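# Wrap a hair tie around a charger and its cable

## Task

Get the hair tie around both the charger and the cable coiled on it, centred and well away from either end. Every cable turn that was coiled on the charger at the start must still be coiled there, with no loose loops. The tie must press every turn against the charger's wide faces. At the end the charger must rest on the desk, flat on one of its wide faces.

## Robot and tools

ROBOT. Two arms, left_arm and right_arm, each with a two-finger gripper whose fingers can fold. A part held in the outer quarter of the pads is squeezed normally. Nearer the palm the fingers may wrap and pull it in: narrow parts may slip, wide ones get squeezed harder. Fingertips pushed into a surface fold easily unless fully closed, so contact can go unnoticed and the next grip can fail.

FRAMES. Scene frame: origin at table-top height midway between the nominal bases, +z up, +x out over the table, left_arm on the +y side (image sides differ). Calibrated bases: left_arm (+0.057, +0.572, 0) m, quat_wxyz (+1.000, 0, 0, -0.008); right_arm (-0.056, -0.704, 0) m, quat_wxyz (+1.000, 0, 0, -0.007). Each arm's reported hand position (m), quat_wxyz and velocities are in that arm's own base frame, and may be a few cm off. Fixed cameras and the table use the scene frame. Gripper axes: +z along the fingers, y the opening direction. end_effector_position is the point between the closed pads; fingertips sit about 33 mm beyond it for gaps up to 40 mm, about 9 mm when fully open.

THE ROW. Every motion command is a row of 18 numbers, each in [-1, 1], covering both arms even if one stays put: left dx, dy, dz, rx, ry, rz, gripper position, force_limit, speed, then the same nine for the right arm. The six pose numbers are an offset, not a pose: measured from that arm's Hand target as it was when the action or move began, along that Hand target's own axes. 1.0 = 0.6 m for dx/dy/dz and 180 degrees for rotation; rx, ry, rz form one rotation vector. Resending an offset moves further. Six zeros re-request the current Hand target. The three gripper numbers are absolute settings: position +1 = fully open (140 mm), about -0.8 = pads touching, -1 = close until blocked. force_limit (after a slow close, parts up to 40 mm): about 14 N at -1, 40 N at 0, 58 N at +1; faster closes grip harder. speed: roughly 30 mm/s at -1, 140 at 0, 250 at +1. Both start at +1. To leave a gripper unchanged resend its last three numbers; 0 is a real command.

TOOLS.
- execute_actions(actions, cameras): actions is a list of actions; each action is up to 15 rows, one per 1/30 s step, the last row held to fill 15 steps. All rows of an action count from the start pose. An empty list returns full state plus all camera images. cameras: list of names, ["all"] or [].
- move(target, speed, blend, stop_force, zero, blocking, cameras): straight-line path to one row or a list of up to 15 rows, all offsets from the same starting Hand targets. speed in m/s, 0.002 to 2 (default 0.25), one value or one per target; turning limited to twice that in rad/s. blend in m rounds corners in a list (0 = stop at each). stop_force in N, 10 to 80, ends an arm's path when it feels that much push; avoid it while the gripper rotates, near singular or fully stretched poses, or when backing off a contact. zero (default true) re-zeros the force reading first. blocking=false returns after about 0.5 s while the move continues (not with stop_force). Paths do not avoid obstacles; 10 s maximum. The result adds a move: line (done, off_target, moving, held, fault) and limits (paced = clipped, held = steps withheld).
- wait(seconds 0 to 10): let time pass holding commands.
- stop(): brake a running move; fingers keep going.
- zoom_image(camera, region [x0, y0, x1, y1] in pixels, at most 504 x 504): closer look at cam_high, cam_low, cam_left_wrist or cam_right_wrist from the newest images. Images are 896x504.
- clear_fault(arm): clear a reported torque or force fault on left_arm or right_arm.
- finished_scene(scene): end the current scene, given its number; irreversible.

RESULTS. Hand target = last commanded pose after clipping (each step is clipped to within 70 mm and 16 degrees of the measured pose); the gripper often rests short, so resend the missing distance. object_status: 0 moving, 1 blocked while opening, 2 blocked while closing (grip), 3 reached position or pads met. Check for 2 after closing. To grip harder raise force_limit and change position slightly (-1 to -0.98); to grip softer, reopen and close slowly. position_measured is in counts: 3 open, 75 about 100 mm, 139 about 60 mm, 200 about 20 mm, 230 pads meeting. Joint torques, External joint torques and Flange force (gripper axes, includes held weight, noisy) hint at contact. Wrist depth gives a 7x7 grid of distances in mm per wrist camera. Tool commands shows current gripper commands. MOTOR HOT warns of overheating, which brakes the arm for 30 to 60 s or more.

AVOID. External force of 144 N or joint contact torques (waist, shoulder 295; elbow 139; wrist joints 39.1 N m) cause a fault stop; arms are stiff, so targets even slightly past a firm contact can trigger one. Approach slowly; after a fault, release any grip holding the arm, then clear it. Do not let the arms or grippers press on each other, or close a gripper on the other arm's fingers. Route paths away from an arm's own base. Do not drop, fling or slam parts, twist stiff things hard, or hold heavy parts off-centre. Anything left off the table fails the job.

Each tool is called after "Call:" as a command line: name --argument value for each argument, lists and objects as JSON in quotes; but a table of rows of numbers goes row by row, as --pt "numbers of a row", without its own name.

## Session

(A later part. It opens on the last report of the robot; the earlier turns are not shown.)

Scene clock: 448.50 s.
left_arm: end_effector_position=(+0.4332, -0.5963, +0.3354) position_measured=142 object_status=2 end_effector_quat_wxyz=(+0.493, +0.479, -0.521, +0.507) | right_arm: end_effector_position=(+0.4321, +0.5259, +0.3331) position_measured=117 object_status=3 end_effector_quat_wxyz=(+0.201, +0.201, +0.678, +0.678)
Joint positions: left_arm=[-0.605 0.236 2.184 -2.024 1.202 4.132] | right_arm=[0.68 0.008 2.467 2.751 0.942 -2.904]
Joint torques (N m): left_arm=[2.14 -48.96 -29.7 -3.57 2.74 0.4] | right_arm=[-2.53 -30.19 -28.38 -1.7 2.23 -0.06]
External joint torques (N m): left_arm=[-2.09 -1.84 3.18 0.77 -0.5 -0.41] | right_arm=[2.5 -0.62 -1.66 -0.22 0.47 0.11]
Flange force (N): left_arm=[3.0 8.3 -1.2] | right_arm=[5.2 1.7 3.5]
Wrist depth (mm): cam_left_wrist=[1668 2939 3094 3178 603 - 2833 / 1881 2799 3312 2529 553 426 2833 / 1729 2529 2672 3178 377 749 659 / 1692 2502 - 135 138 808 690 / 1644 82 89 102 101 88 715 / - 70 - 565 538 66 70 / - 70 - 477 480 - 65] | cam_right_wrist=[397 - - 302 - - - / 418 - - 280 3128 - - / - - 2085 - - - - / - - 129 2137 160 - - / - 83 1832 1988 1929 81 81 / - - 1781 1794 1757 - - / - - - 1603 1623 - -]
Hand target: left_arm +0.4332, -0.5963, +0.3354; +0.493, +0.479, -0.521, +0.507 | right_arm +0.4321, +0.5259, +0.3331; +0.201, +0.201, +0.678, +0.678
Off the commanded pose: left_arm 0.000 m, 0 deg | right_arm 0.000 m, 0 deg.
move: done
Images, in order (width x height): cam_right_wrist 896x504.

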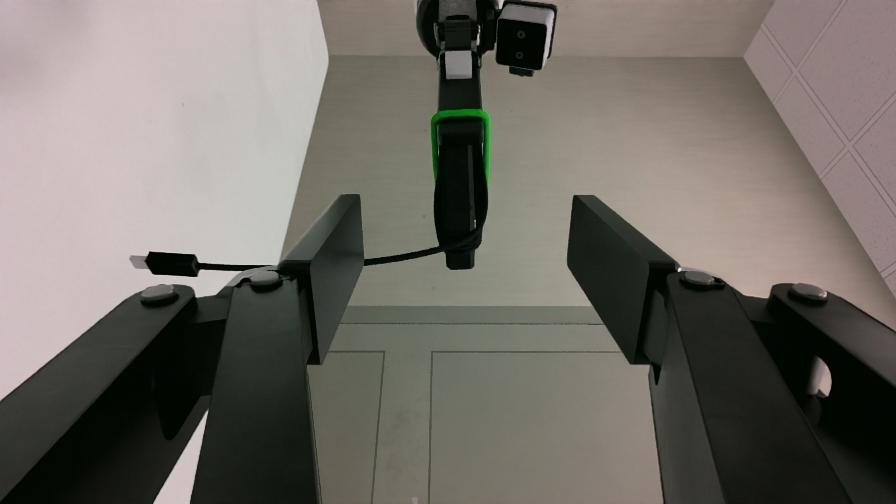

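Call:
move --target '[0,0,0,0,0,0,-1,-0.5,-1,0,0.0033,0.18,0,0,0,0.1,0.4,-1]' --speed 0.1 --cameras '["all"]'

Scene clock: 458.63 s.
left_arm: end_effector_position=(+0.4332, -0.5963, +0.3354) position_measured=142 object_status=2 end_effector_quat_wxyz=(+0.493, +0.479, -0.521, +0.507) | right_arm: end_effector_position=(+0.4910, +0.6164, +0.3350) position_measured=117 object_status=3 end_effector_quat_wxyz=(+0.201, +0.201, +0.678, +0.678)
Joint positions: left_arm=[-0.605 0.236 2.184 -2.024 1.202 4.132] | right_arm=[0.754 0.16 2.287 2.833 0.9 -2.946]
Joint torques (N m): left_arm=[2.38 -48.74 -29.54 -3.62 2.69 0.41] | right_arm=[-2.34 -50.3 -28.76 -2.15 2.19 -0.03]
External joint torques (N m): left_arm=[-2.57 -1.93 3.03 0.82 -0.45 -0.42] | right_arm=[2.35 3.23 -1.86 -0.04 0.52 0.07]
Flange force (N): left_arm=[3.3 8.6 -0.4] | right_arm=[3.3 -5.1 8.5]
Wrist depth (mm): cam_left_wrist=[1656 - 3266 - 513 3178 2703 / 1704 3015 3408 534 220 423 617 / 1823 2556 2767 526 285 761 668 / 1755 2424 3054 135 129 797 686 / 1668 82 89 101 101 88 88 / - 70 - 560 533 66 70 / - 70 - 480 472 - 65] | cam_right_wrist=[- - - 194 2672 2882 - / - - - 184 3247 3288 - / - - - 169 2420 2020 - / - - 129 - 160 2420 - / - 83 111 160 1794 81 81 / - - 1687 1676 1687 - - / - - 1564 1603 1583 - -]
Hand target: left_arm +0.4332, -0.5963, +0.3354; +0.493, +0.479, -0.521, +0.507 | right_arm +0.4910, +0.6164, +0.3350; +0.201, +0.201, +0.678, +0.678
Off the commanded pose: left_arm 0.000 m, 0 deg | right_arm 0.000 m, 0 deg.
move: done

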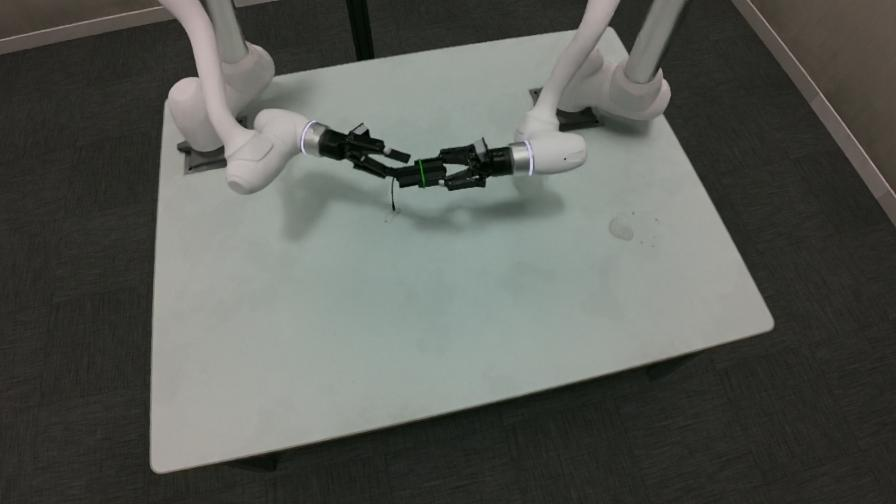

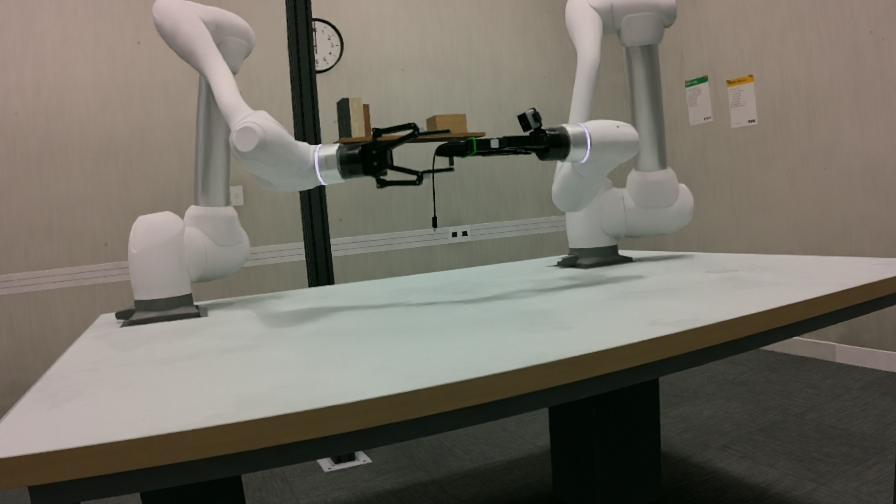

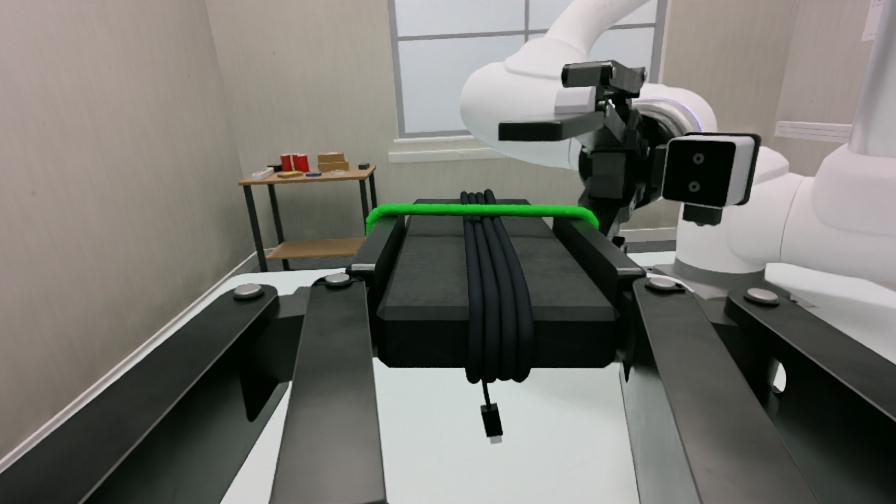

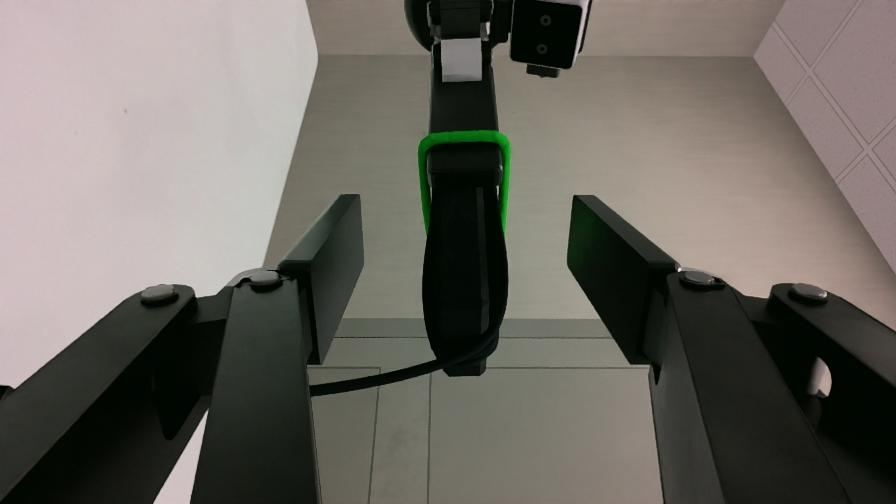

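Call:
move --pt "0 0 0 0 0 0 -1 -0.5 -1 0 0.0017 0.069 0 0 0 0.1 0.4 -1" --pt "0 0 0 0 0 0 -1 -0.5 -1 0 0.0017 0.069 0 0 0 -0.3 0.4 -1" --speed 0.06 --cameras '["cam_left_wrist","cam_right_wrist"]'

Call:
zoom_image --camera "cam_right_wrist" --region '[308, 60, 628, 380]'

Scene clock: 467.87 s.
left_arm: end_effector_position=(+0.4332, -0.5963, +0.3354) position_measured=142 object_status=2 end_effector_quat_wxyz=(+0.493, +0.479, -0.521, +0.507) | right_arm: end_effector_position=(+0.5136, +0.6511, +0.3360) position_measured=167 object_status=0 end_effector_quat_wxyz=(+0.201, +0.201, +0.678, +0.678)
Joint positions: left_arm=[-0.605 0.236 2.184 -2.024 1.202 4.132] | right_arm=[0.773 0.214 2.213 2.853 0.877 -2.954]
Joint torques (N m): left_arm=[1.91 -48.49 -29.52 -3.67 2.69 0.43] | right_arm=[-2.51 -54.72 -29.49 -2.23 2.21 -0.03]
External joint torques (N m): left_arm=[-1.92 -2.49 2.93 0.86 -0.45 -0.43] | right_arm=[2.52 1.2 -1.86 -0.06 0.53 0.08]
Flange force (N): left_arm=[4.2 8.2 -1.8] | right_arm=[3.7 -1.6 5.7]
Wrist depth (mm): cam_left_wrist=[1837 2767 - - 493 3094 2703 / 1809 3054 3458 479 244 366 634 / 1680 2584 2767 150 239 739 678 / 1668 2613 3312 136 129 811 692 / 1680 82 89 102 101 88 95 / - 70 - 563 536 66 70 / - 70 - 478 476 - 65] | cam_right_wrist=[- 651 2540 153 2672 2882 - / - - 936 148 2565 2729 - / - - - 129 145 - - / - - 100 130 141 1457 1886 / - 80 91 - 91 91 81 / - 74 - - - 75 - / - - - 1518 - - -]
Hand target: left_arm +0.4332, -0.5963, +0.3354; +0.493, +0.479, -0.521, +0.507 | right_arm +0.5136, +0.6511, +0.3360; +0.201, +0.201, +0.678, +0.678
Off the commanded pose: left_arm 0.000 m, 0 deg | right_arm 0.000 m, 0 deg.
move: done
Images, in order (width x height): cam_left_wrist 896x504, cam_right_wrist 896x504.

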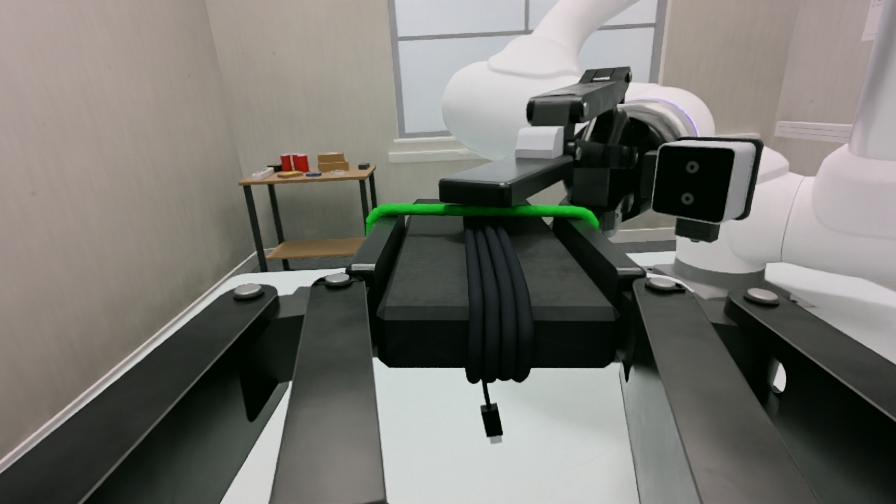

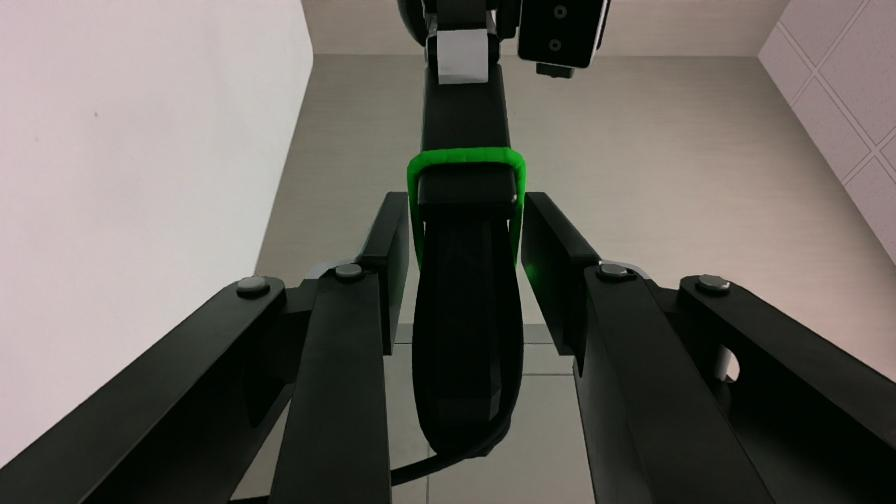

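Scaled by 1.575 from the camera's 896x504 image, which has a finer 1280x720 frame.

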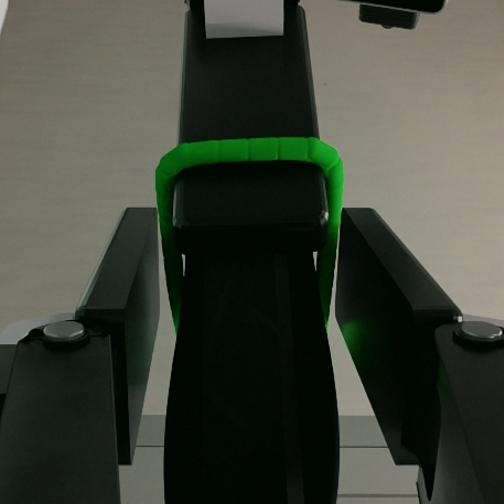

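Call:
move --target '[0,0,0,0,0,0,-1,-0.5,-1,0,0,0,0,0,0,-1,0.4,-1]' --cameras '["cam_left_wrist","cam_right_wrist"]'

Scene clock: 480.20 s.
left_arm: end_effector_position=(+0.4332, -0.5963, +0.3354) position_measured=142 object_status=2 end_effector_quat_wxyz=(+0.493, +0.479, -0.521, +0.507) | right_arm: end_effector_position=(+0.5136, +0.6511, +0.3359) position_measured=191 object_status=0 end_effector_quat_wxyz=(+0.201, +0.201, +0.678, +0.678)
Joint positions: left_arm=[-0.605 0.236 2.184 -2.024 1.202 4.132] | right_arm=[0.773 0.214 2.213 2.853 0.877 -2.954]
Joint torques (N m): left_arm=[0.08 -33.14 -17.58 0.95 -3.43 0.32] | right_arm=[-1.23 -72.93 -45.72 -1.5 9.79 -0.16]
External joint torques (N m): left_arm=[0.26 -17.66 -9.08 -3.76 5.66 -0.33] | right_arm=[1.36 19.62 14.4 -0.8 -7.05 0.21]
Flange force (N): left_arm=[25.0 5.4 -4.9] | right_arm=[2.4 -24.1 4.0]
Wrist depth (mm): cam_left_wrist=[1795 2063 - 2799 495 2939 2868 / 1668 2734 - 470 248 3178 627 / 1795 2799 2833 153 239 742 661 / 1768 2424 - 134 137 822 684 / 1668 82 89 102 101 88 730 / - 70 - 572 537 66 70 / - 70 - 476 478 - 65] | cam_right_wrist=[- - - 155 2591 3664 - / - - - 148 - 3375 - / - - - 128 - 2174 - / - - - 109 132 - 2004 / - - 91 - 85 88 - / - - - - - 75 - / - - - 119 - - -]
Hand target: left_arm +0.4332, -0.5963, +0.3354; +0.493, +0.479, -0.521, +0.507 | right_arm +0.5136, +0.6511, +0.3360; +0.201, +0.201, +0.678, +0.678
Off the commanded pose: left_arm 0.000 m, 0 deg | right_arm 0.000 m, 0 deg.
move: done
Images, in order (width x height): cam_left_wrist 896x504, cam_right_wrist 896x504.

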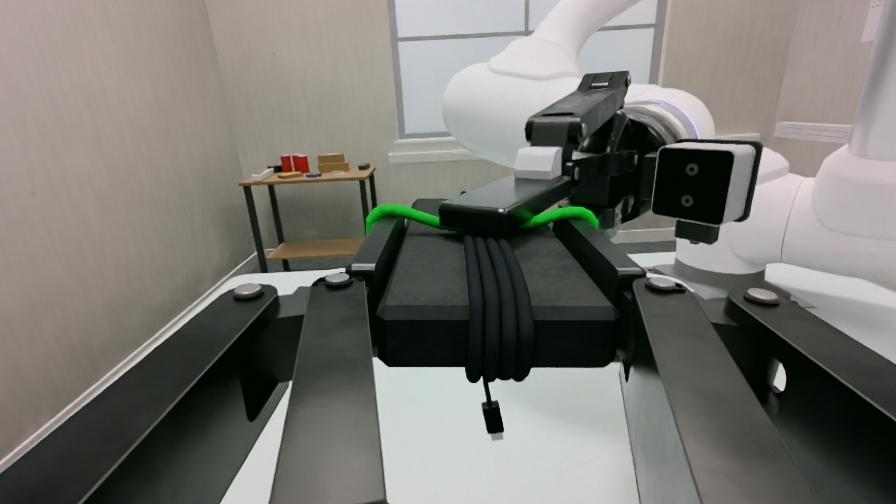

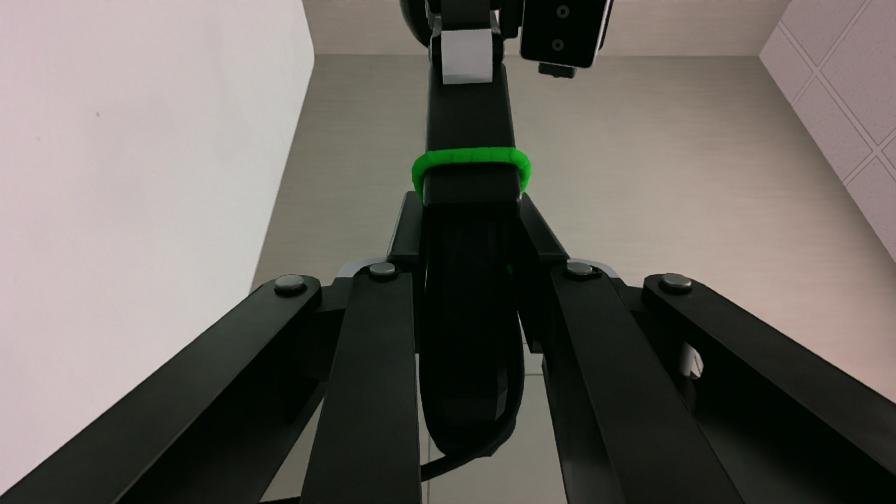

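Call:
move --target '[0,0,0,0,0,0,-1,-0.5,-1,0,-0.0025,0,0,0,0,-1,0.4,-1]' --speed 0.02

Scene clock: 486.80 s.
left_arm: end_effector_position=(+0.4333, -0.5963, +0.3353) position_measured=142 object_status=2 end_effector_quat_wxyz=(+0.493, +0.479, -0.521, +0.507) | right_arm: end_effector_position=(+0.5136, +0.6511, +0.3346) position_measured=191 object_status=2 end_effector_quat_wxyz=(+0.201, +0.201, +0.678, +0.678)
Joint positions: left_arm=[-0.605 0.236 2.184 -2.024 1.202 4.132] | right_arm=[0.773 0.216 2.214 2.854 0.88 -2.956]
Joint torques (N m): left_arm=[0.13 -43.72 -26.25 -2.1 0.69 0.42] | right_arm=[-0.68 -60.85 -35.64 -2.32 4.84 -0.02]
External joint torques (N m): left_arm=[-0.13 -7.22 -0.27 -0.7 1.55 -0.42] | right_arm=[0.77 7.54 4.46 0.03 -2.1 0.07]
Flange force (N): left_arm=[10.2 7.1 -5.0] | right_arm=[1.8 -10.0 3.4]
Wrist depth (mm): cam_left_wrist=[1881 - 1912 3094 494 - 2218 / 1704 2475 - 468 246 393 2799 / 1656 2352 2833 159 239 735 672 / 1742 - 3266 134 138 814 686 / 1644 82 89 102 101 88 730 / - 70 - 567 538 66 70 / - 70 - 479 474 - 65] | cam_right_wrist=[- - - 154 - 2758 2230 / - - - 148 2758 - 2332 / - - - 128 2729 2332 - / 407 - 2069 108 133 2290 - / - - 91 - 85 88 1988 / - - - - - 75 - / - - - 119 - - -]
Hand target: left_arm +0.4332, -0.5963, +0.3354; +0.493, +0.479, -0.521, +0.507 | right_arm +0.5136, +0.6511, +0.3345; +0.201, +0.201, +0.678, +0.678
Off the commanded pose: left_arm 0.000 m, 0 deg | right_arm 0.000 m, 0 deg.
move: done

Call:
move --pt "0 0 0 0 0 0 -0.05 -0.5 -1 0 0 0 0 0 0 -1 0.4 -1" --pt "0 0 -0.012 0 0 0 -0.05 -0.5 -1 0 0 0 0 0 0 -1 0.4 -1" --speed 0.02 --cameras '["cam_left_wrist","cam_right_wrist"]'

Call:
zoom_image --camera "cam_right_wrist" --region '[358, 20, 598, 240]'

Scene clock: 496.20 s.
left_arm: end_effector_position=(+0.4334, -0.5891, +0.3354) position_measured=136 object_status=3 end_effector_quat_wxyz=(+0.493, +0.479, -0.521, +0.507) | right_arm: end_effector_position=(+0.5136, +0.6511, +0.3345) position_measured=191 object_status=2 end_effector_quat_wxyz=(+0.201, +0.201, +0.678, +0.678)
Joint positions: left_arm=[-0.593 0.231 2.19 -2.015 1.21 4.13] | right_arm=[0.773 0.216 2.214 2.854 0.88 -2.956]
Joint torques (N m): left_arm=[4.41 -48.75 -28.14 -3.41 2.85 0.46] | right_arm=[-5.68 -55.4 -28.12 -1.27 1.94 0]
External joint torques (N m): left_arm=[-4.6 -1.61 1.7 0.61 -0.6 -0.46] | right_arm=[5.76 1.51 -3.19 -1.03 0.81 0.05]
Flange force (N): left_arm=[3.7 8.5 4.8] | right_arm=[7.2 -1.3 9.3]
Wrist depth (mm): cam_left_wrist=[1837 2584 - 2703 499 - 2799 / 1795 2475 2977 485 249 393 2767 / 1600 2529 3094 492 228 754 664 / 1729 2556 3359 136 129 825 710 / 1527 85 94 107 108 90 719 / - - - 598 581 66 70 / - 67 - 483 475 - 65] | cam_right_wrist=[- 651 2788 159 - 4580 - / - - - 146 2788 2672 2353 / - 648 - 131 2420 - - / - - 100 118 108 - - / - - 91 - 85 88 - / - - - - - 72 - / - - - 119 - - -]
Hand target: left_arm +0.4334, -0.5891, +0.3354; +0.493, +0.479, -0.521, +0.507 | right_arm +0.5136, +0.6511, +0.3345; +0.201, +0.201, +0.678, +0.678
Off the commanded pose: left_arm 0.000 m, 0 deg | right_arm 0.000 m, 0 deg.
move: done
Images, in order (width x height): cam_left_wrist 896x504, cam_right_wrist 896x504.

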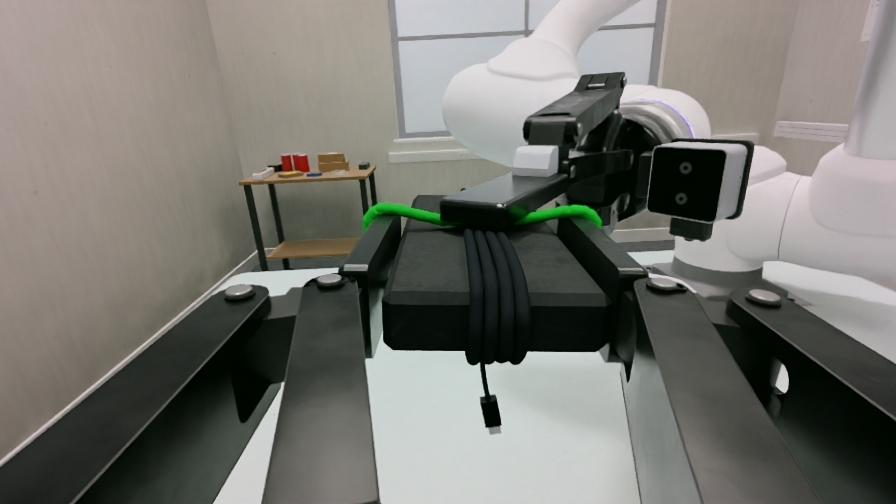

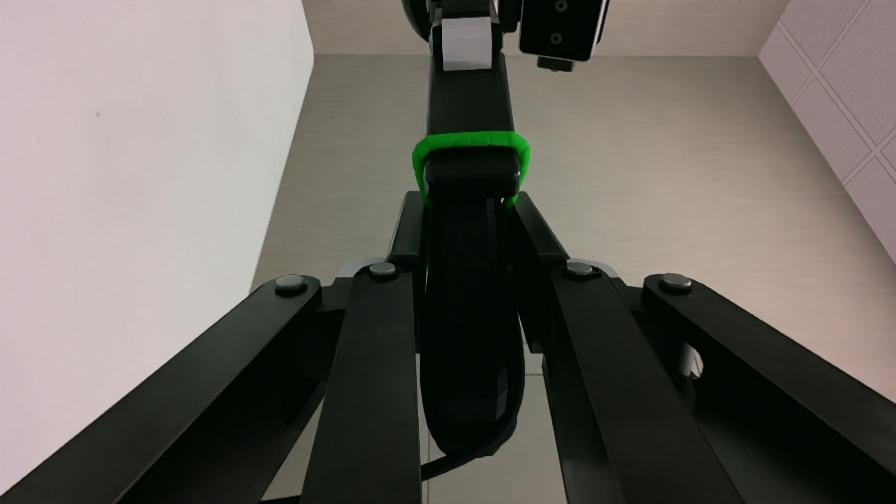

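Scaled by 2.100 from the camera's 896x504 image, which has a finer 1280x720 frame.

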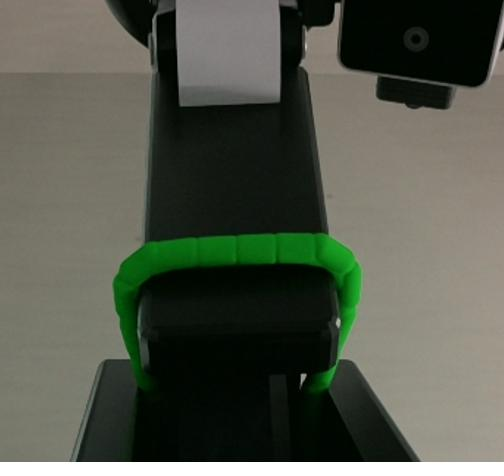

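Call:
move --target '[0,0,-0.015,0,0,0,-0.05,-0.5,-1,0,0,0,0,0,0,-1,0.4,-1]' --speed 0.02 --cameras '["cam_left_wrist","cam_right_wrist"]'

Call:
zoom_image --camera "cam_right_wrist" --region '[358, 20, 598, 240]'

Scene clock: 500.73 s.
left_arm: end_effector_position=(+0.4337, -0.5801, +0.3354) position_measured=136 object_status=3 end_effector_quat_wxyz=(+0.493, +0.479, -0.521, +0.507) | right_arm: end_effector_position=(+0.5136, +0.6511, +0.3345) position_measured=191 object_status=2 end_effector_quat_wxyz=(+0.201, +0.201, +0.678, +0.678)
Joint positions: left_arm=[-0.578 0.226 2.198 -2.002 1.22 4.128] | right_arm=[0.773 0.216 2.214 2.854 0.88 -2.956]
Joint torques (N m): left_arm=[2.46 -48.13 -29.23 -3.47 2.98 0.45] | right_arm=[-3.57 -54.67 -28.77 -2.13 2.01 0]
External joint torques (N m): left_arm=[-2.55 -1.47 2.92 0.7 -0.74 -0.45] | right_arm=[3.57 0.93 -2.42 -0.16 0.73 0.04]
Flange force (N): left_arm=[2.9 8.1 0.7] | right_arm=[5.5 -1.2 6.6]
Wrist depth (mm): cam_left_wrist=[1809 2556 2868 3221 510 2240 2584 / 1768 2642 3359 508 262 380 2939 / 1755 2138 2939 161 217 774 676 / 1729 2613 - 128 124 828 719 / 1668 85 94 107 109 90 708 / - - - 569 595 66 70 / - 67 - 477 472 - 65] | cam_right_wrist=[- - - 162 - - 2230 / - - - 146 2617 2882 2948 / - - - 135 - 2758 - / - 601 - 118 109 2155 - / - - 91 90 85 88 - / - - - 119 - 72 - / - - - 1603 - - -]
Hand target: left_arm +0.4337, -0.5801, +0.3354; +0.493, +0.479, -0.521, +0.507 | right_arm +0.5136, +0.6511, +0.3345; +0.201, +0.201, +0.678, +0.678
Off the commanded pose: left_arm 0.000 m, 0 deg | right_arm 0.000 m, 0 deg.
move: done
Images, in order (width x height): cam_left_wrist 896x504, cam_right_wrist 896x504.

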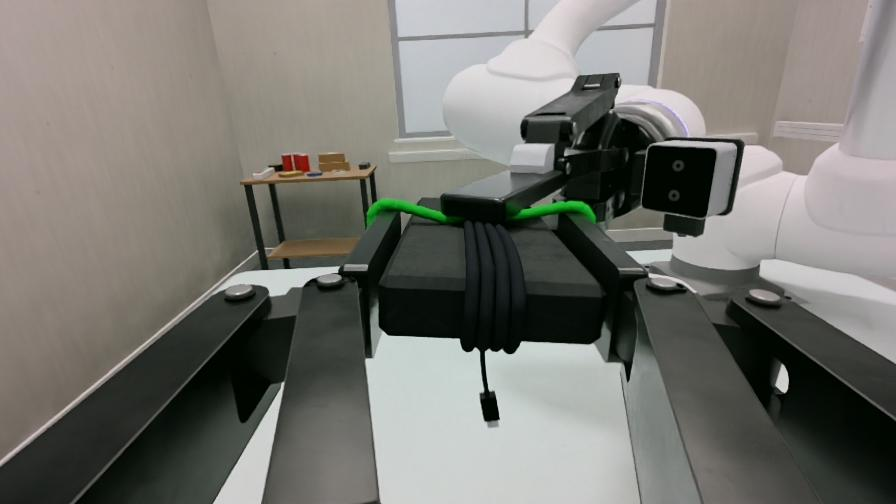

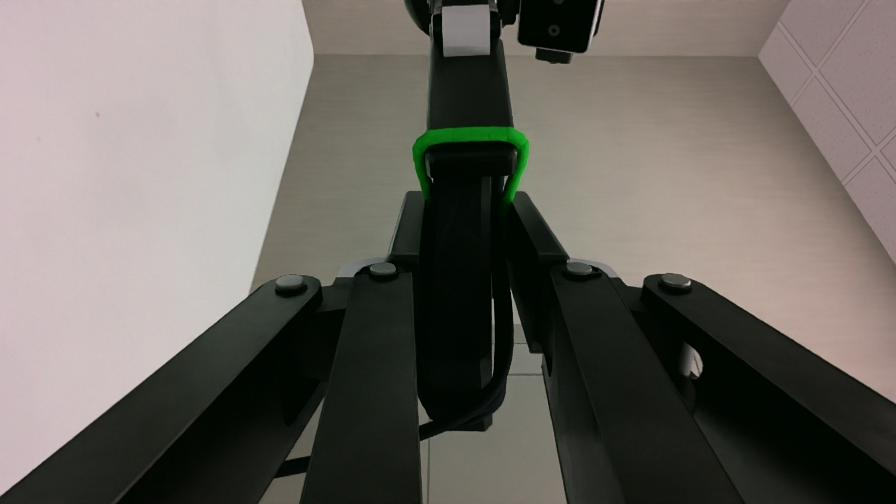

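Scaled by 2.100 from the camera's 896x504 image, which has a finer 1280x720 frame.

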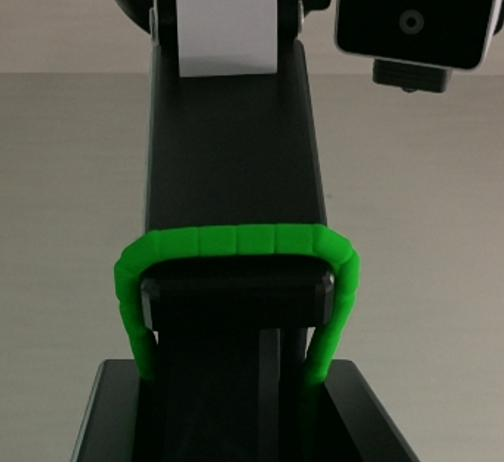

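Call:
move --pt "0 0 0 0 0 0 -0.0 -0.5 -1 0 0 0 0 0 0 -0.98 0.9 -1" --pt "0 0 -0.013 0 0 0 0 -0.5 -1 0 0 0 0 0 0 -0.98 0.9 -1" --speed 0.015 --cameras '["cam_left_wrist","cam_right_wrist"]'

Call:
zoom_image --camera "cam_right_wrist" --region '[358, 20, 598, 240]'

Scene clock: 508.23 s.
left_arm: end_effector_position=(+0.4339, -0.5723, +0.3354) position_measured=135 object_status=1 end_effector_quat_wxyz=(+0.493, +0.479, -0.521, +0.507) | right_arm: end_effector_position=(+0.5136, +0.6511, +0.3345) position_measured=198 object_status=2 end_effector_quat_wxyz=(+0.201, +0.201, +0.678, +0.678)
Joint positions: left_arm=[-0.565 0.221 2.204 -1.992 1.228 4.126] | right_arm=[0.773 0.216 2.214 2.854 0.88 -2.956]
Joint torques (N m): left_arm=[2.22 -45.7 -28.23 -3.15 2.14 0.46] | right_arm=[-2.65 -57.11 -30.81 -2.15 2.94 0]
External joint torques (N m): left_arm=[-2.31 -3.2 2.07 0.42 0.08 -0.46] | right_arm=[2.83 3.37 -0.42 -0.15 -0.19 0.05]
Flange force (N): left_arm=[5.1 8.4 -0.4] | right_arm=[4.4 -4.4 6.4]
Wrist depth (mm): cam_left_wrist=[1795 2157 4522 3266 508 - 572 / 1729 2424 2734 512 276 3266 639 / 1742 2767 2642 167 258 768 662 / 1809 2502 - 136 125 849 706 / 1578 82 94 113 115 88 684 / - - - 597 619 66 72 / - 67 - 481 473 - 65] | cam_right_wrist=[- - 4008 165 2819 3054 - / - 537 2819 142 2591 2515 - / - - - 156 2375 2270 - / 391 - - 118 118 2192 2004 / - - 85 113 85 - - / - - - 121 - 73 - / - - - - - 70 -]
Hand target: left_arm +0.4339, -0.5723, +0.3354; +0.493, +0.479, -0.521, +0.507 | right_arm +0.5136, +0.6511, +0.3345; +0.201, +0.201, +0.678, +0.678
Off the commanded pose: left_arm 0.000 m, 0 deg | right_arm 0.000 m, 0 deg.
move: done
Images, in order (width x height): cam_left_wrist 896x504, cam_right_wrist 896x504.

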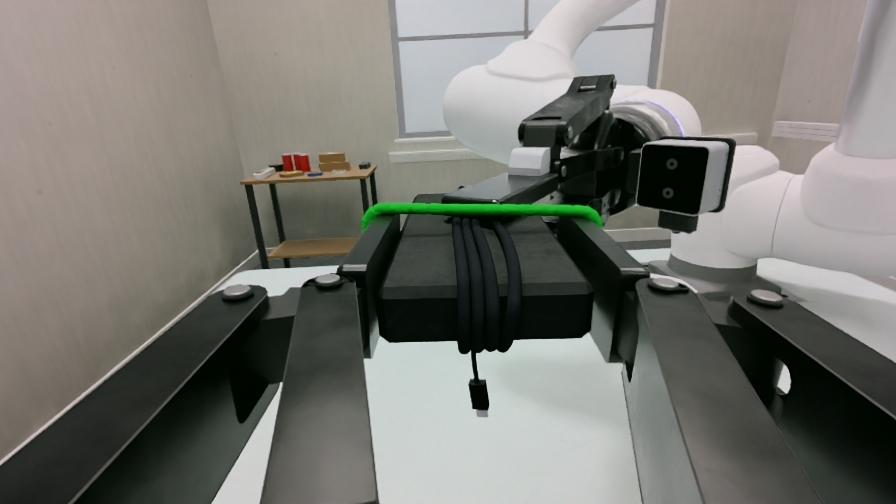

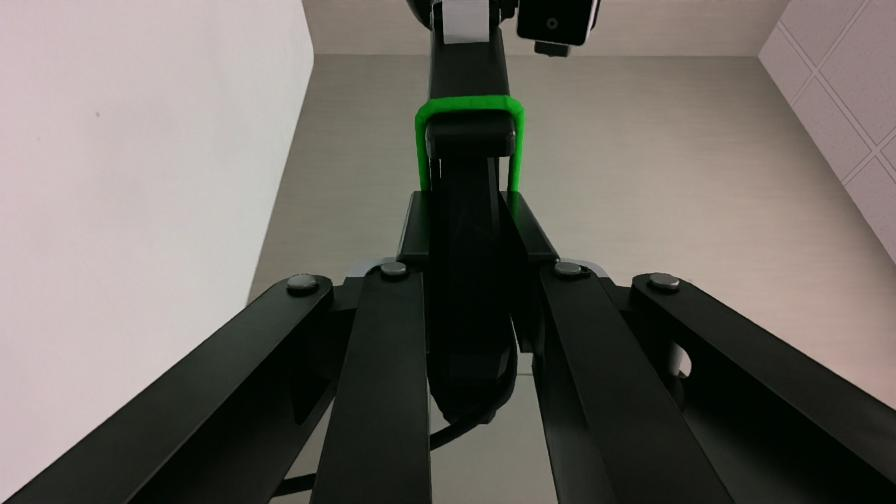

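Scaled by 2.100 from the camera's 896x504 image, which has a finer 1280x720 frame.

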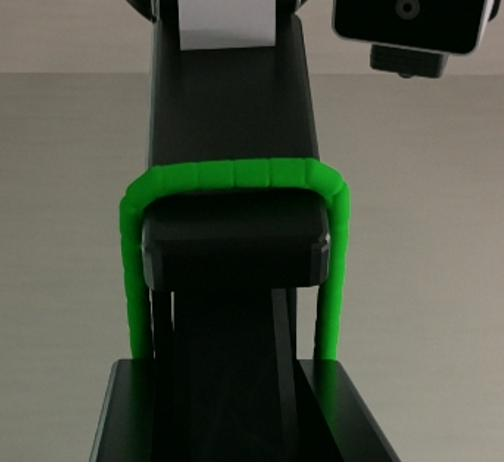

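Call:
move --target '[0,0,0,0,0,0,-1,-0.5,-1,0,0,0,0,0,0,-0.98,0.9,-1]' --cameras '["cam_left_wrist"]'

Call:
zoom_image --camera "cam_left_wrist" --region '[338, 150, 648, 370]'

Scene clock: 517.67 s.
left_arm: end_effector_position=(+0.4340, -0.5723, +0.3354) position_measured=143 object_status=2 end_effector_quat_wxyz=(+0.493, +0.479, -0.521, +0.507) | right_arm: end_effector_position=(+0.5136, +0.6511, +0.3345) position_measured=198 object_status=2 end_effector_quat_wxyz=(+0.201, +0.201, +0.678, +0.678)
Joint positions: left_arm=[-0.564 0.221 2.204 -1.992 1.228 4.126] | right_arm=[0.773 0.216 2.214 2.854 0.88 -2.956]
Joint torques (N m): left_arm=[-6.84 -45.32 -28.7 -1.35 3.35 0.48] | right_arm=[1.08 -54.55 -36.24 -2.74 3.17 -0.01]
External joint torques (N m): left_arm=[6.64 -3.6 2.68 -1.37 -1.12 -0.49] | right_arm=[-1.16 1.17 5.08 0.46 -0.43 0.06]
Flange force (N): left_arm=[4.9 3.0 -12.7] | right_arm=[0.1 -4.4 -7.6]
Wrist depth (mm): cam_left_wrist=[1781 2218 - - 533 - 584 / 1680 2833 3312 505 271 416 644 / 1742 2734 3135 165 256 771 664 / 1837 2703 2903 138 129 831 721 / 1443 82 94 113 114 88 710 / - - - 592 591 66 70 / - 70 - 479 476 - 64] | cam_right_wrist=[- - 2052 167 - 2617 - / - - 2948 145 - 2729 - / - - 2758 161 2565 2700 2353 / - - - 118 117 - 2230 / - - 85 91 85 - - / - - - 117 - 73 - / - - - - - 70 -]
Hand target: left_arm +0.4339, -0.5723, +0.3354; +0.493, +0.479, -0.521, +0.507 | right_arm +0.5136, +0.6511, +0.3345; +0.201, +0.201, +0.678, +0.678
Off the commanded pose: left_arm 0.000 m, 0 deg | right_arm 0.000 m, 0 deg.
move: done
Images, in order (width x height): cam_left_wrist 896x504.

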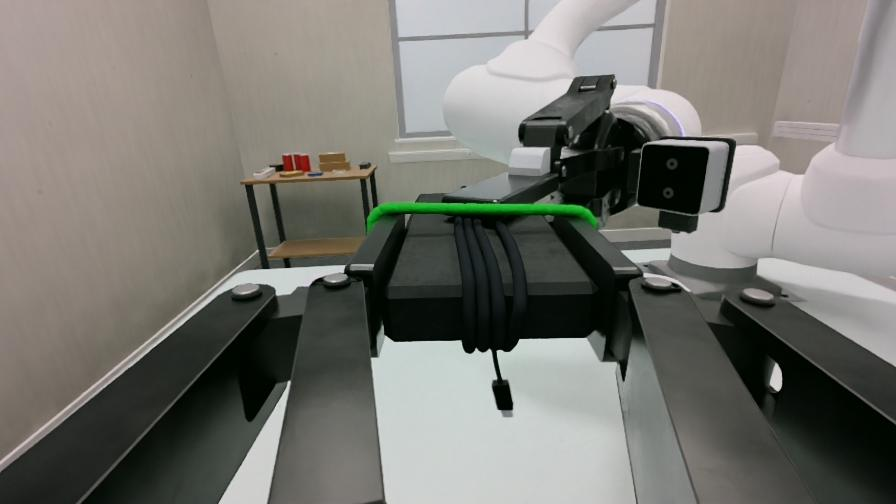

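Scaled by 1.626 from the camera's 896x504 image, which has a finer 1280x720 frame.

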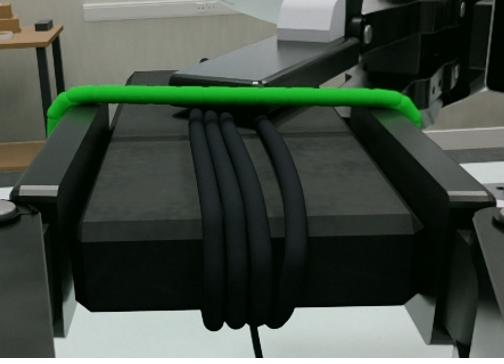

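Call:
move --pt "0 0 0 0 0 0 -1 -0.5 -1 0 0 0 0 0 0 -0.2 0.4 -1" --pt "0 0 0 0 0 0 -1 -0.5 -1 0 0 -0.05 0 0 0 -0.2 0.4 -1" --speed 0.05 --cameras '["cam_left_wrist","cam_right_wrist"]'

Call:
zoom_image --camera "cam_left_wrist" --region '[338, 150, 648, 370]'

Scene clock: 525.50 s.
left_arm: end_effector_position=(+0.4339, -0.5723, +0.3354) position_measured=143 object_status=2 end_effector_quat_wxyz=(+0.493, +0.479, -0.521, +0.507) | right_arm: end_effector_position=(+0.4973, +0.6260, +0.3345) position_measured=154 object_status=3 end_effector_quat_wxyz=(+0.201, +0.201, +0.678, +0.678)
Joint positions: left_arm=[-0.565 0.221 2.204 -1.992 1.228 4.126] | right_arm=[0.759 0.176 2.267 2.84 0.895 -2.949]
Joint torques (N m): left_arm=[2.55 -47.29 -29.27 -3.61 2.7 0.44] | right_arm=[-2.67 -50.36 -28.72 -2.15 2.26 0.03]
External joint torques (N m): left_arm=[-2.54 -1.64 3.12 0.87 -0.47 -0.44] | right_arm=[2.59 1.6 -2.12 -0.06 0.47 0.02]
Flange force (N): left_arm=[2.9 8.4 0.0] | right_arm=[4.1 -2.1 6.9]
Wrist depth (mm): cam_left_wrist=[1716 - - 2767 534 - 601 / 1704 2400 3054 542 284 435 636 / 1768 2502 2502 194 284 781 674 / 1742 2734 - 136 125 822 717 / 1644 82 94 113 114 88 726 / - 70 - 598 589 66 70 / - 70 - 477 481 - 64] | cam_right_wrist=[- - 3375 198 - 2850 - / - - - 172 2443 2700 - / - - - 186 2375 2758 - / - - 116 165 118 - - / - 80 91 158 117 88 76 / - - - 1676 - - 75 / - - - 1574 - - 71]
Hand target: left_arm +0.4339, -0.5723, +0.3354; +0.493, +0.479, -0.521, +0.507 | right_arm +0.4972, +0.6259, +0.3346; +0.201, +0.201, +0.678, +0.678
Off the commanded pose: left_arm 0.000 m, 0 deg | right_arm 0.000 m, 0 deg.
move: done
Images, in order (width x height): cam_left_wrist 896x504, cam_right_wrist 896x504.

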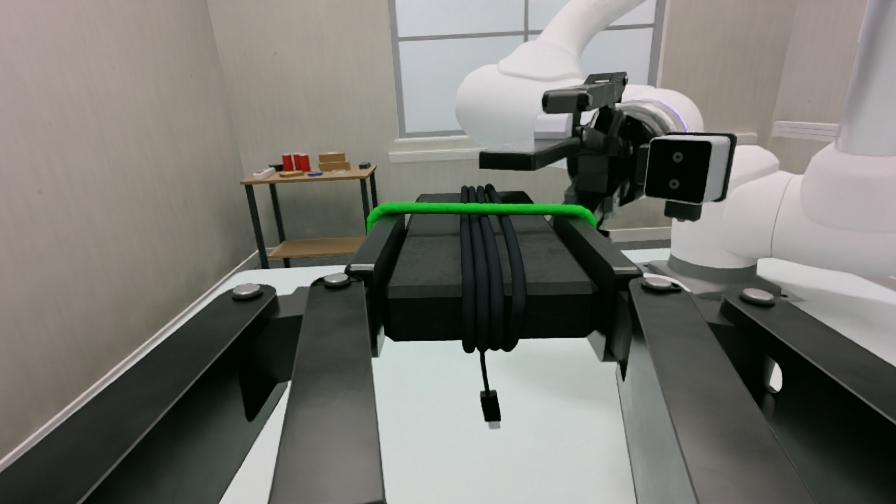

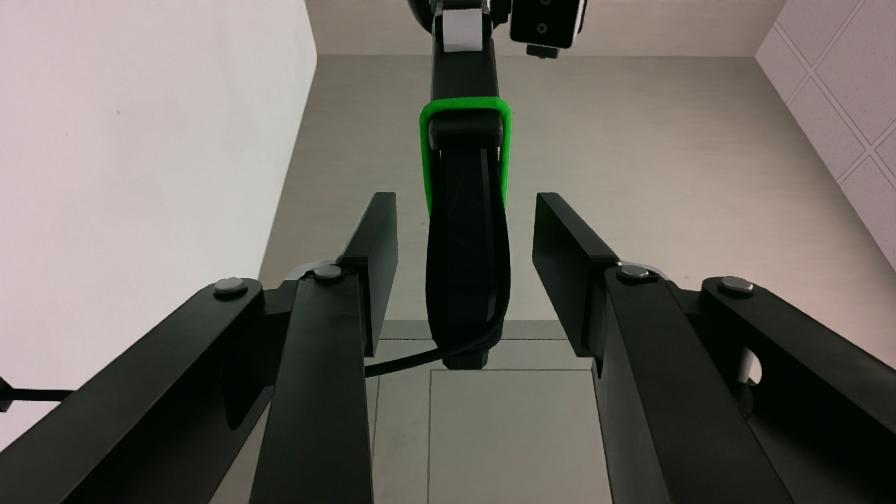

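Scaled by 1.626 from the camera's 896x504 image, which has a finer 1280x720 frame.

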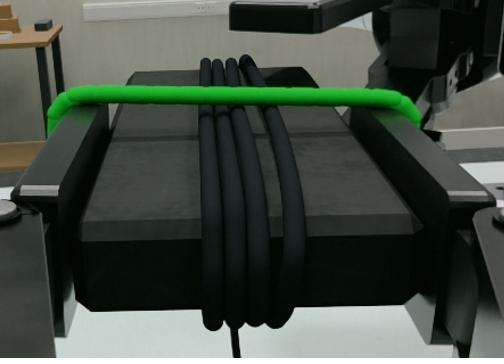

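Call:
move --target '[0,0,0,0,0,0,-1,-0.5,-1,0,0,0,0,0,0,-1,0.8,-1]'

Call:
wait --seconds 0.7

Scene clock: 542.10 s.
left_arm: end_effector_position=(+0.4340, -0.5723, +0.3354) position_measured=143 object_status=2 end_effector_quat_wxyz=(+0.493, +0.479, -0.521, +0.507) | right_arm: end_effector_position=(+0.4972, +0.6259, +0.3345) position_measured=202 object_status=0 end_effector_quat_wxyz=(+0.201, +0.201, +0.678, +0.678)
Joint positions: left_arm=[-0.564 0.221 2.204 -1.992 1.228 4.126] | right_arm=[0.759 0.176 2.267 2.84 0.895 -2.949]
Joint torques (N m): left_arm=[-8.23 -49.15 -30.46 -2 5.69 0.13] | right_arm=[-0.97 -45.96 -33.08 -2.3 1.41 -0.14]
External joint torques (N m): left_arm=[8.21 0.28 4.25 -0.73 -3.47 -0.13] | right_arm=[1.08 -3.28 2.21 0.07 1.34 0.19]
Flange force (N): left_arm=[-0.4 0.3 -12.5] | right_arm=[3.0 1.0 -8.4]
Wrist depth (mm): cam_left_wrist=[1896 2703 - - 536 - 608 / 1809 2352 3618 532 333 3094 657 / 1622 2767 2375 198 255 766 674 / 1795 2475 2799 135 124 828 715 / 1633 82 94 113 114 88 730 / - 70 - 589 584 66 70 / - 70 - 484 476 - 64] | cam_right_wrist=[- - - 198 - 2915 - / - - - 172 2700 2672 - / - - - - 2700 2155 2591 / - - 2020 108 109 - - / - - 86 85 85 - 1769 / - - - - - 72 - / - - - - - - -]
Hand target: left_arm +0.4339, -0.5723, +0.3354; +0.493, +0.479, -0.521, +0.507 | right_arm +0.4972, +0.6259, +0.3346; +0.201, +0.201, +0.678, +0.678
Off the commanded pose: left_arm 0.000 m, 0 deg | right_arm 0.000 m, 0 deg.
move: done

Scene clock: 542.80 s.
left_arm: end_effector_position=(+0.4340, -0.5723, +0.3354) position_measured=143 object_status=2 end_effector_quat_wxyz=(+0.493, +0.479, -0.521, +0.507) | right_arm: end_effector_position=(+0.4973, +0.6259, +0.3346) position_measured=202 object_status=2 end_effector_quat_wxyz=(+0.201, +0.201, +0.678, +0.678)
Joint positions: left_arm=[-0.564 0.221 2.204 -1.992 1.228 4.126] | right_arm=[0.759 0.176 2.267 2.84 0.895 -2.949]
Joint torques (N m): left_arm=[-8.1 -49.38 -30.43 -1.92 5.74 0.16] | right_arm=[-1.44 -46.14 -33 -2.41 1.36 -0.18]
External joint torques (N m): left_arm=[8.11 0.43 4.2 -0.82 -3.52 -0.16] | right_arm=[1.61 -2.96 2.13 0.17 1.38 0.23]
Flange force (N): left_arm=[-0.5 0.3 -12.0] | right_arm=[4.2 0.4 -7.5]
Wrist depth (mm): cam_left_wrist=[- 2502 - 3458 537 2799 612 / 1755 - - 521 333 432 644 / 1795 2868 3135 196 256 776 672 / 1755 2119 - 135 124 837 721 / 1668 82 94 113 114 88 715 / - 70 - 585 585 66 70 / - 70 - 481 476 - 64] | cam_right_wrist=[- 614 - 198 3288 - 2443 / - - 4205 172 - - - / - - - - 2466 - - / - 624 - 109 109 2397 2036 / - - 86 85 85 - - / - - - - - 72 - / - - - - - - -]
Hand target: left_arm +0.4339, -0.5723, +0.3354; +0.493, +0.479, -0.521, +0.507 | right_arm +0.4972, +0.6259, +0.3346; +0.201, +0.201, +0.678, +0.678
Tool commands: left_gripper/position=-1.0 left_gripper/force_limit=-0.5 left_gripper/speed=-1.0 right_gripper/position=-1.0 right_gripper/force_limit=+0.8 right_gripper/speed=-1.0
Off the commanded pose: left_arm 0.000 m, 0 deg | right_arm 0.000 m, 0 deg.
wait: 0.70 s; at rest by 0.17 s

Call:
move --pt "0 0 0 0 0 0 -0.05 -0.5 -1 0 0 0 0 0 0 -1 0.8 -1" --pt "0 0 0.027 0 0 0 -0.05 -0.5 -1 0 0 0 0 0 0 -1 0.8 -1" --speed 0.02 --cameras '["cam_left_wrist","cam_right_wrist"]'

Call:
zoom_image --camera "cam_left_wrist" --region '[338, 150, 648, 370]'

Call:
zoom_image --camera "cam_right_wrist" --region '[358, 20, 598, 240]'

Scene clock: 551.07 s.
left_arm: end_effector_position=(+0.4335, -0.5885, +0.3354) position_measured=135 object_status=3 end_effector_quat_wxyz=(+0.493, +0.479, -0.521, +0.507) | right_arm: end_effector_position=(+0.4972, +0.6259, +0.3345) position_measured=205 object_status=2 end_effector_quat_wxyz=(+0.201, +0.201, +0.678, +0.678)
Joint positions: left_arm=[-0.592 0.231 2.191 -2.014 1.21 4.13] | right_arm=[0.759 0.176 2.267 2.84 0.895 -2.949]
Joint torques (N m): left_arm=[-13.04 -48.93 -24.8 1.8 5.92 0.43] | right_arm=[-7.57 -48.65 -38.36 0.13 2.39 -0.03]
External joint torques (N m): left_arm=[13.27 -1.33 -1.51 -4.56 -3.69 -0.43] | right_arm=[7.62 -0.52 7.58 -2.35 0.35 0.08]
Flange force (N): left_arm=[3.4 -8.9 -11.5] | right_arm=[11.7 -3.8 -11.6]
Wrist depth (mm): cam_left_wrist=[1729 - - - 524 3178 2703 / 1795 2424 - 513 285 3135 2799 / 1704 3054 2977 177 232 759 668 / 1644 2799 2833 146 125 825 710 / 1557 85 94 100 100 88 657 / - - - 289 534 66 72 / - 67 - 482 474 - 65] | cam_right_wrist=[- 627 - 188 - 3717 2515 / - - 943 163 2882 2850 2729 / 398 - 2375 159 2353 - - / - - 1988 - 2069 1794 2120 / - - 85 85 85 1914 1929 / - - - - 68 - - / - - - - - 71 -]
Hand target: left_arm +0.4335, -0.5885, +0.3354; +0.493, +0.479, -0.521, +0.507 | right_arm +0.4972, +0.6259, +0.3346; +0.201, +0.201, +0.678, +0.678
Off the commanded pose: left_arm 0.000 m, 0 deg | right_arm 0.000 m, 0 deg.
move: done
Images, in order (width x height): cam_left_wrist 896x504, cam_right_wrist 896x504.

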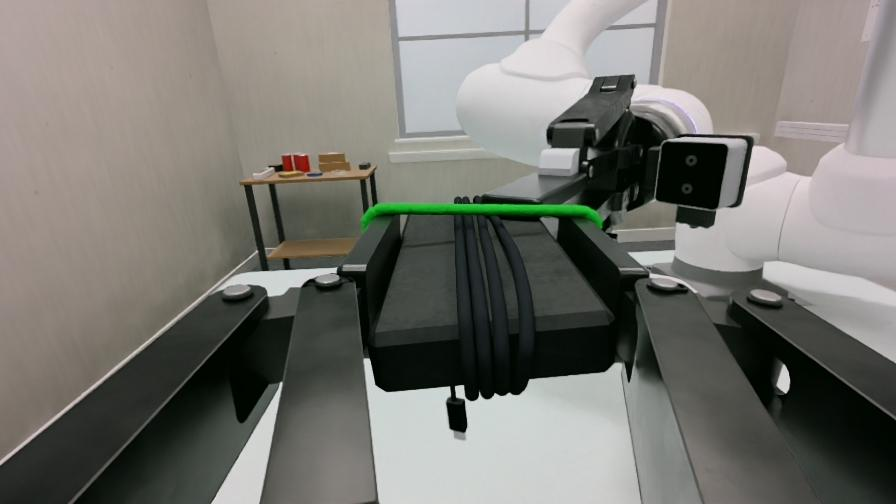

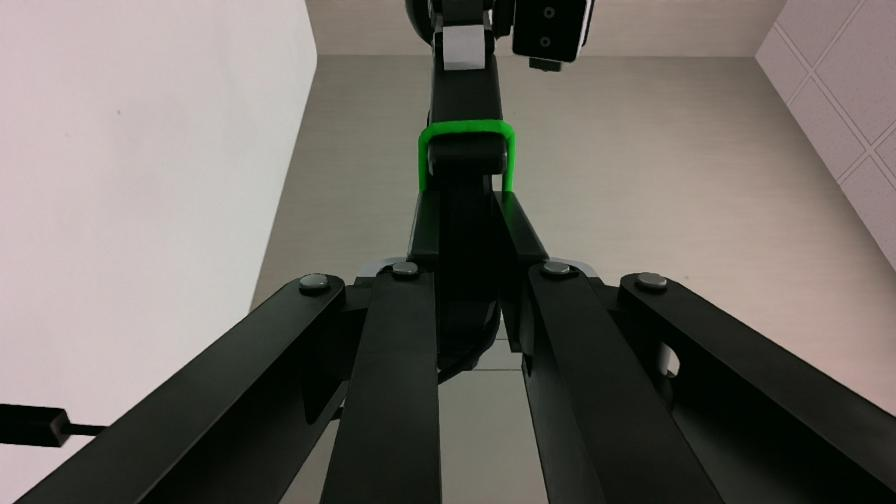

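Scaled by 1.626 from the camera's 896x504 image, which has a finer 1280x720 frame.

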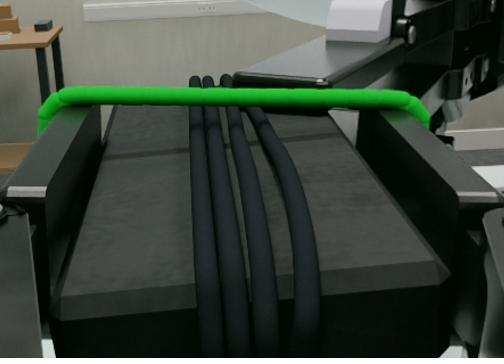

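Scaled by 2.100 from the camera's 896x504 image, which has a finer 1280x720 frame.

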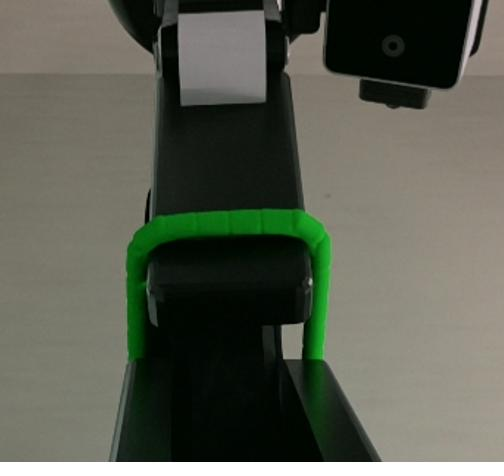

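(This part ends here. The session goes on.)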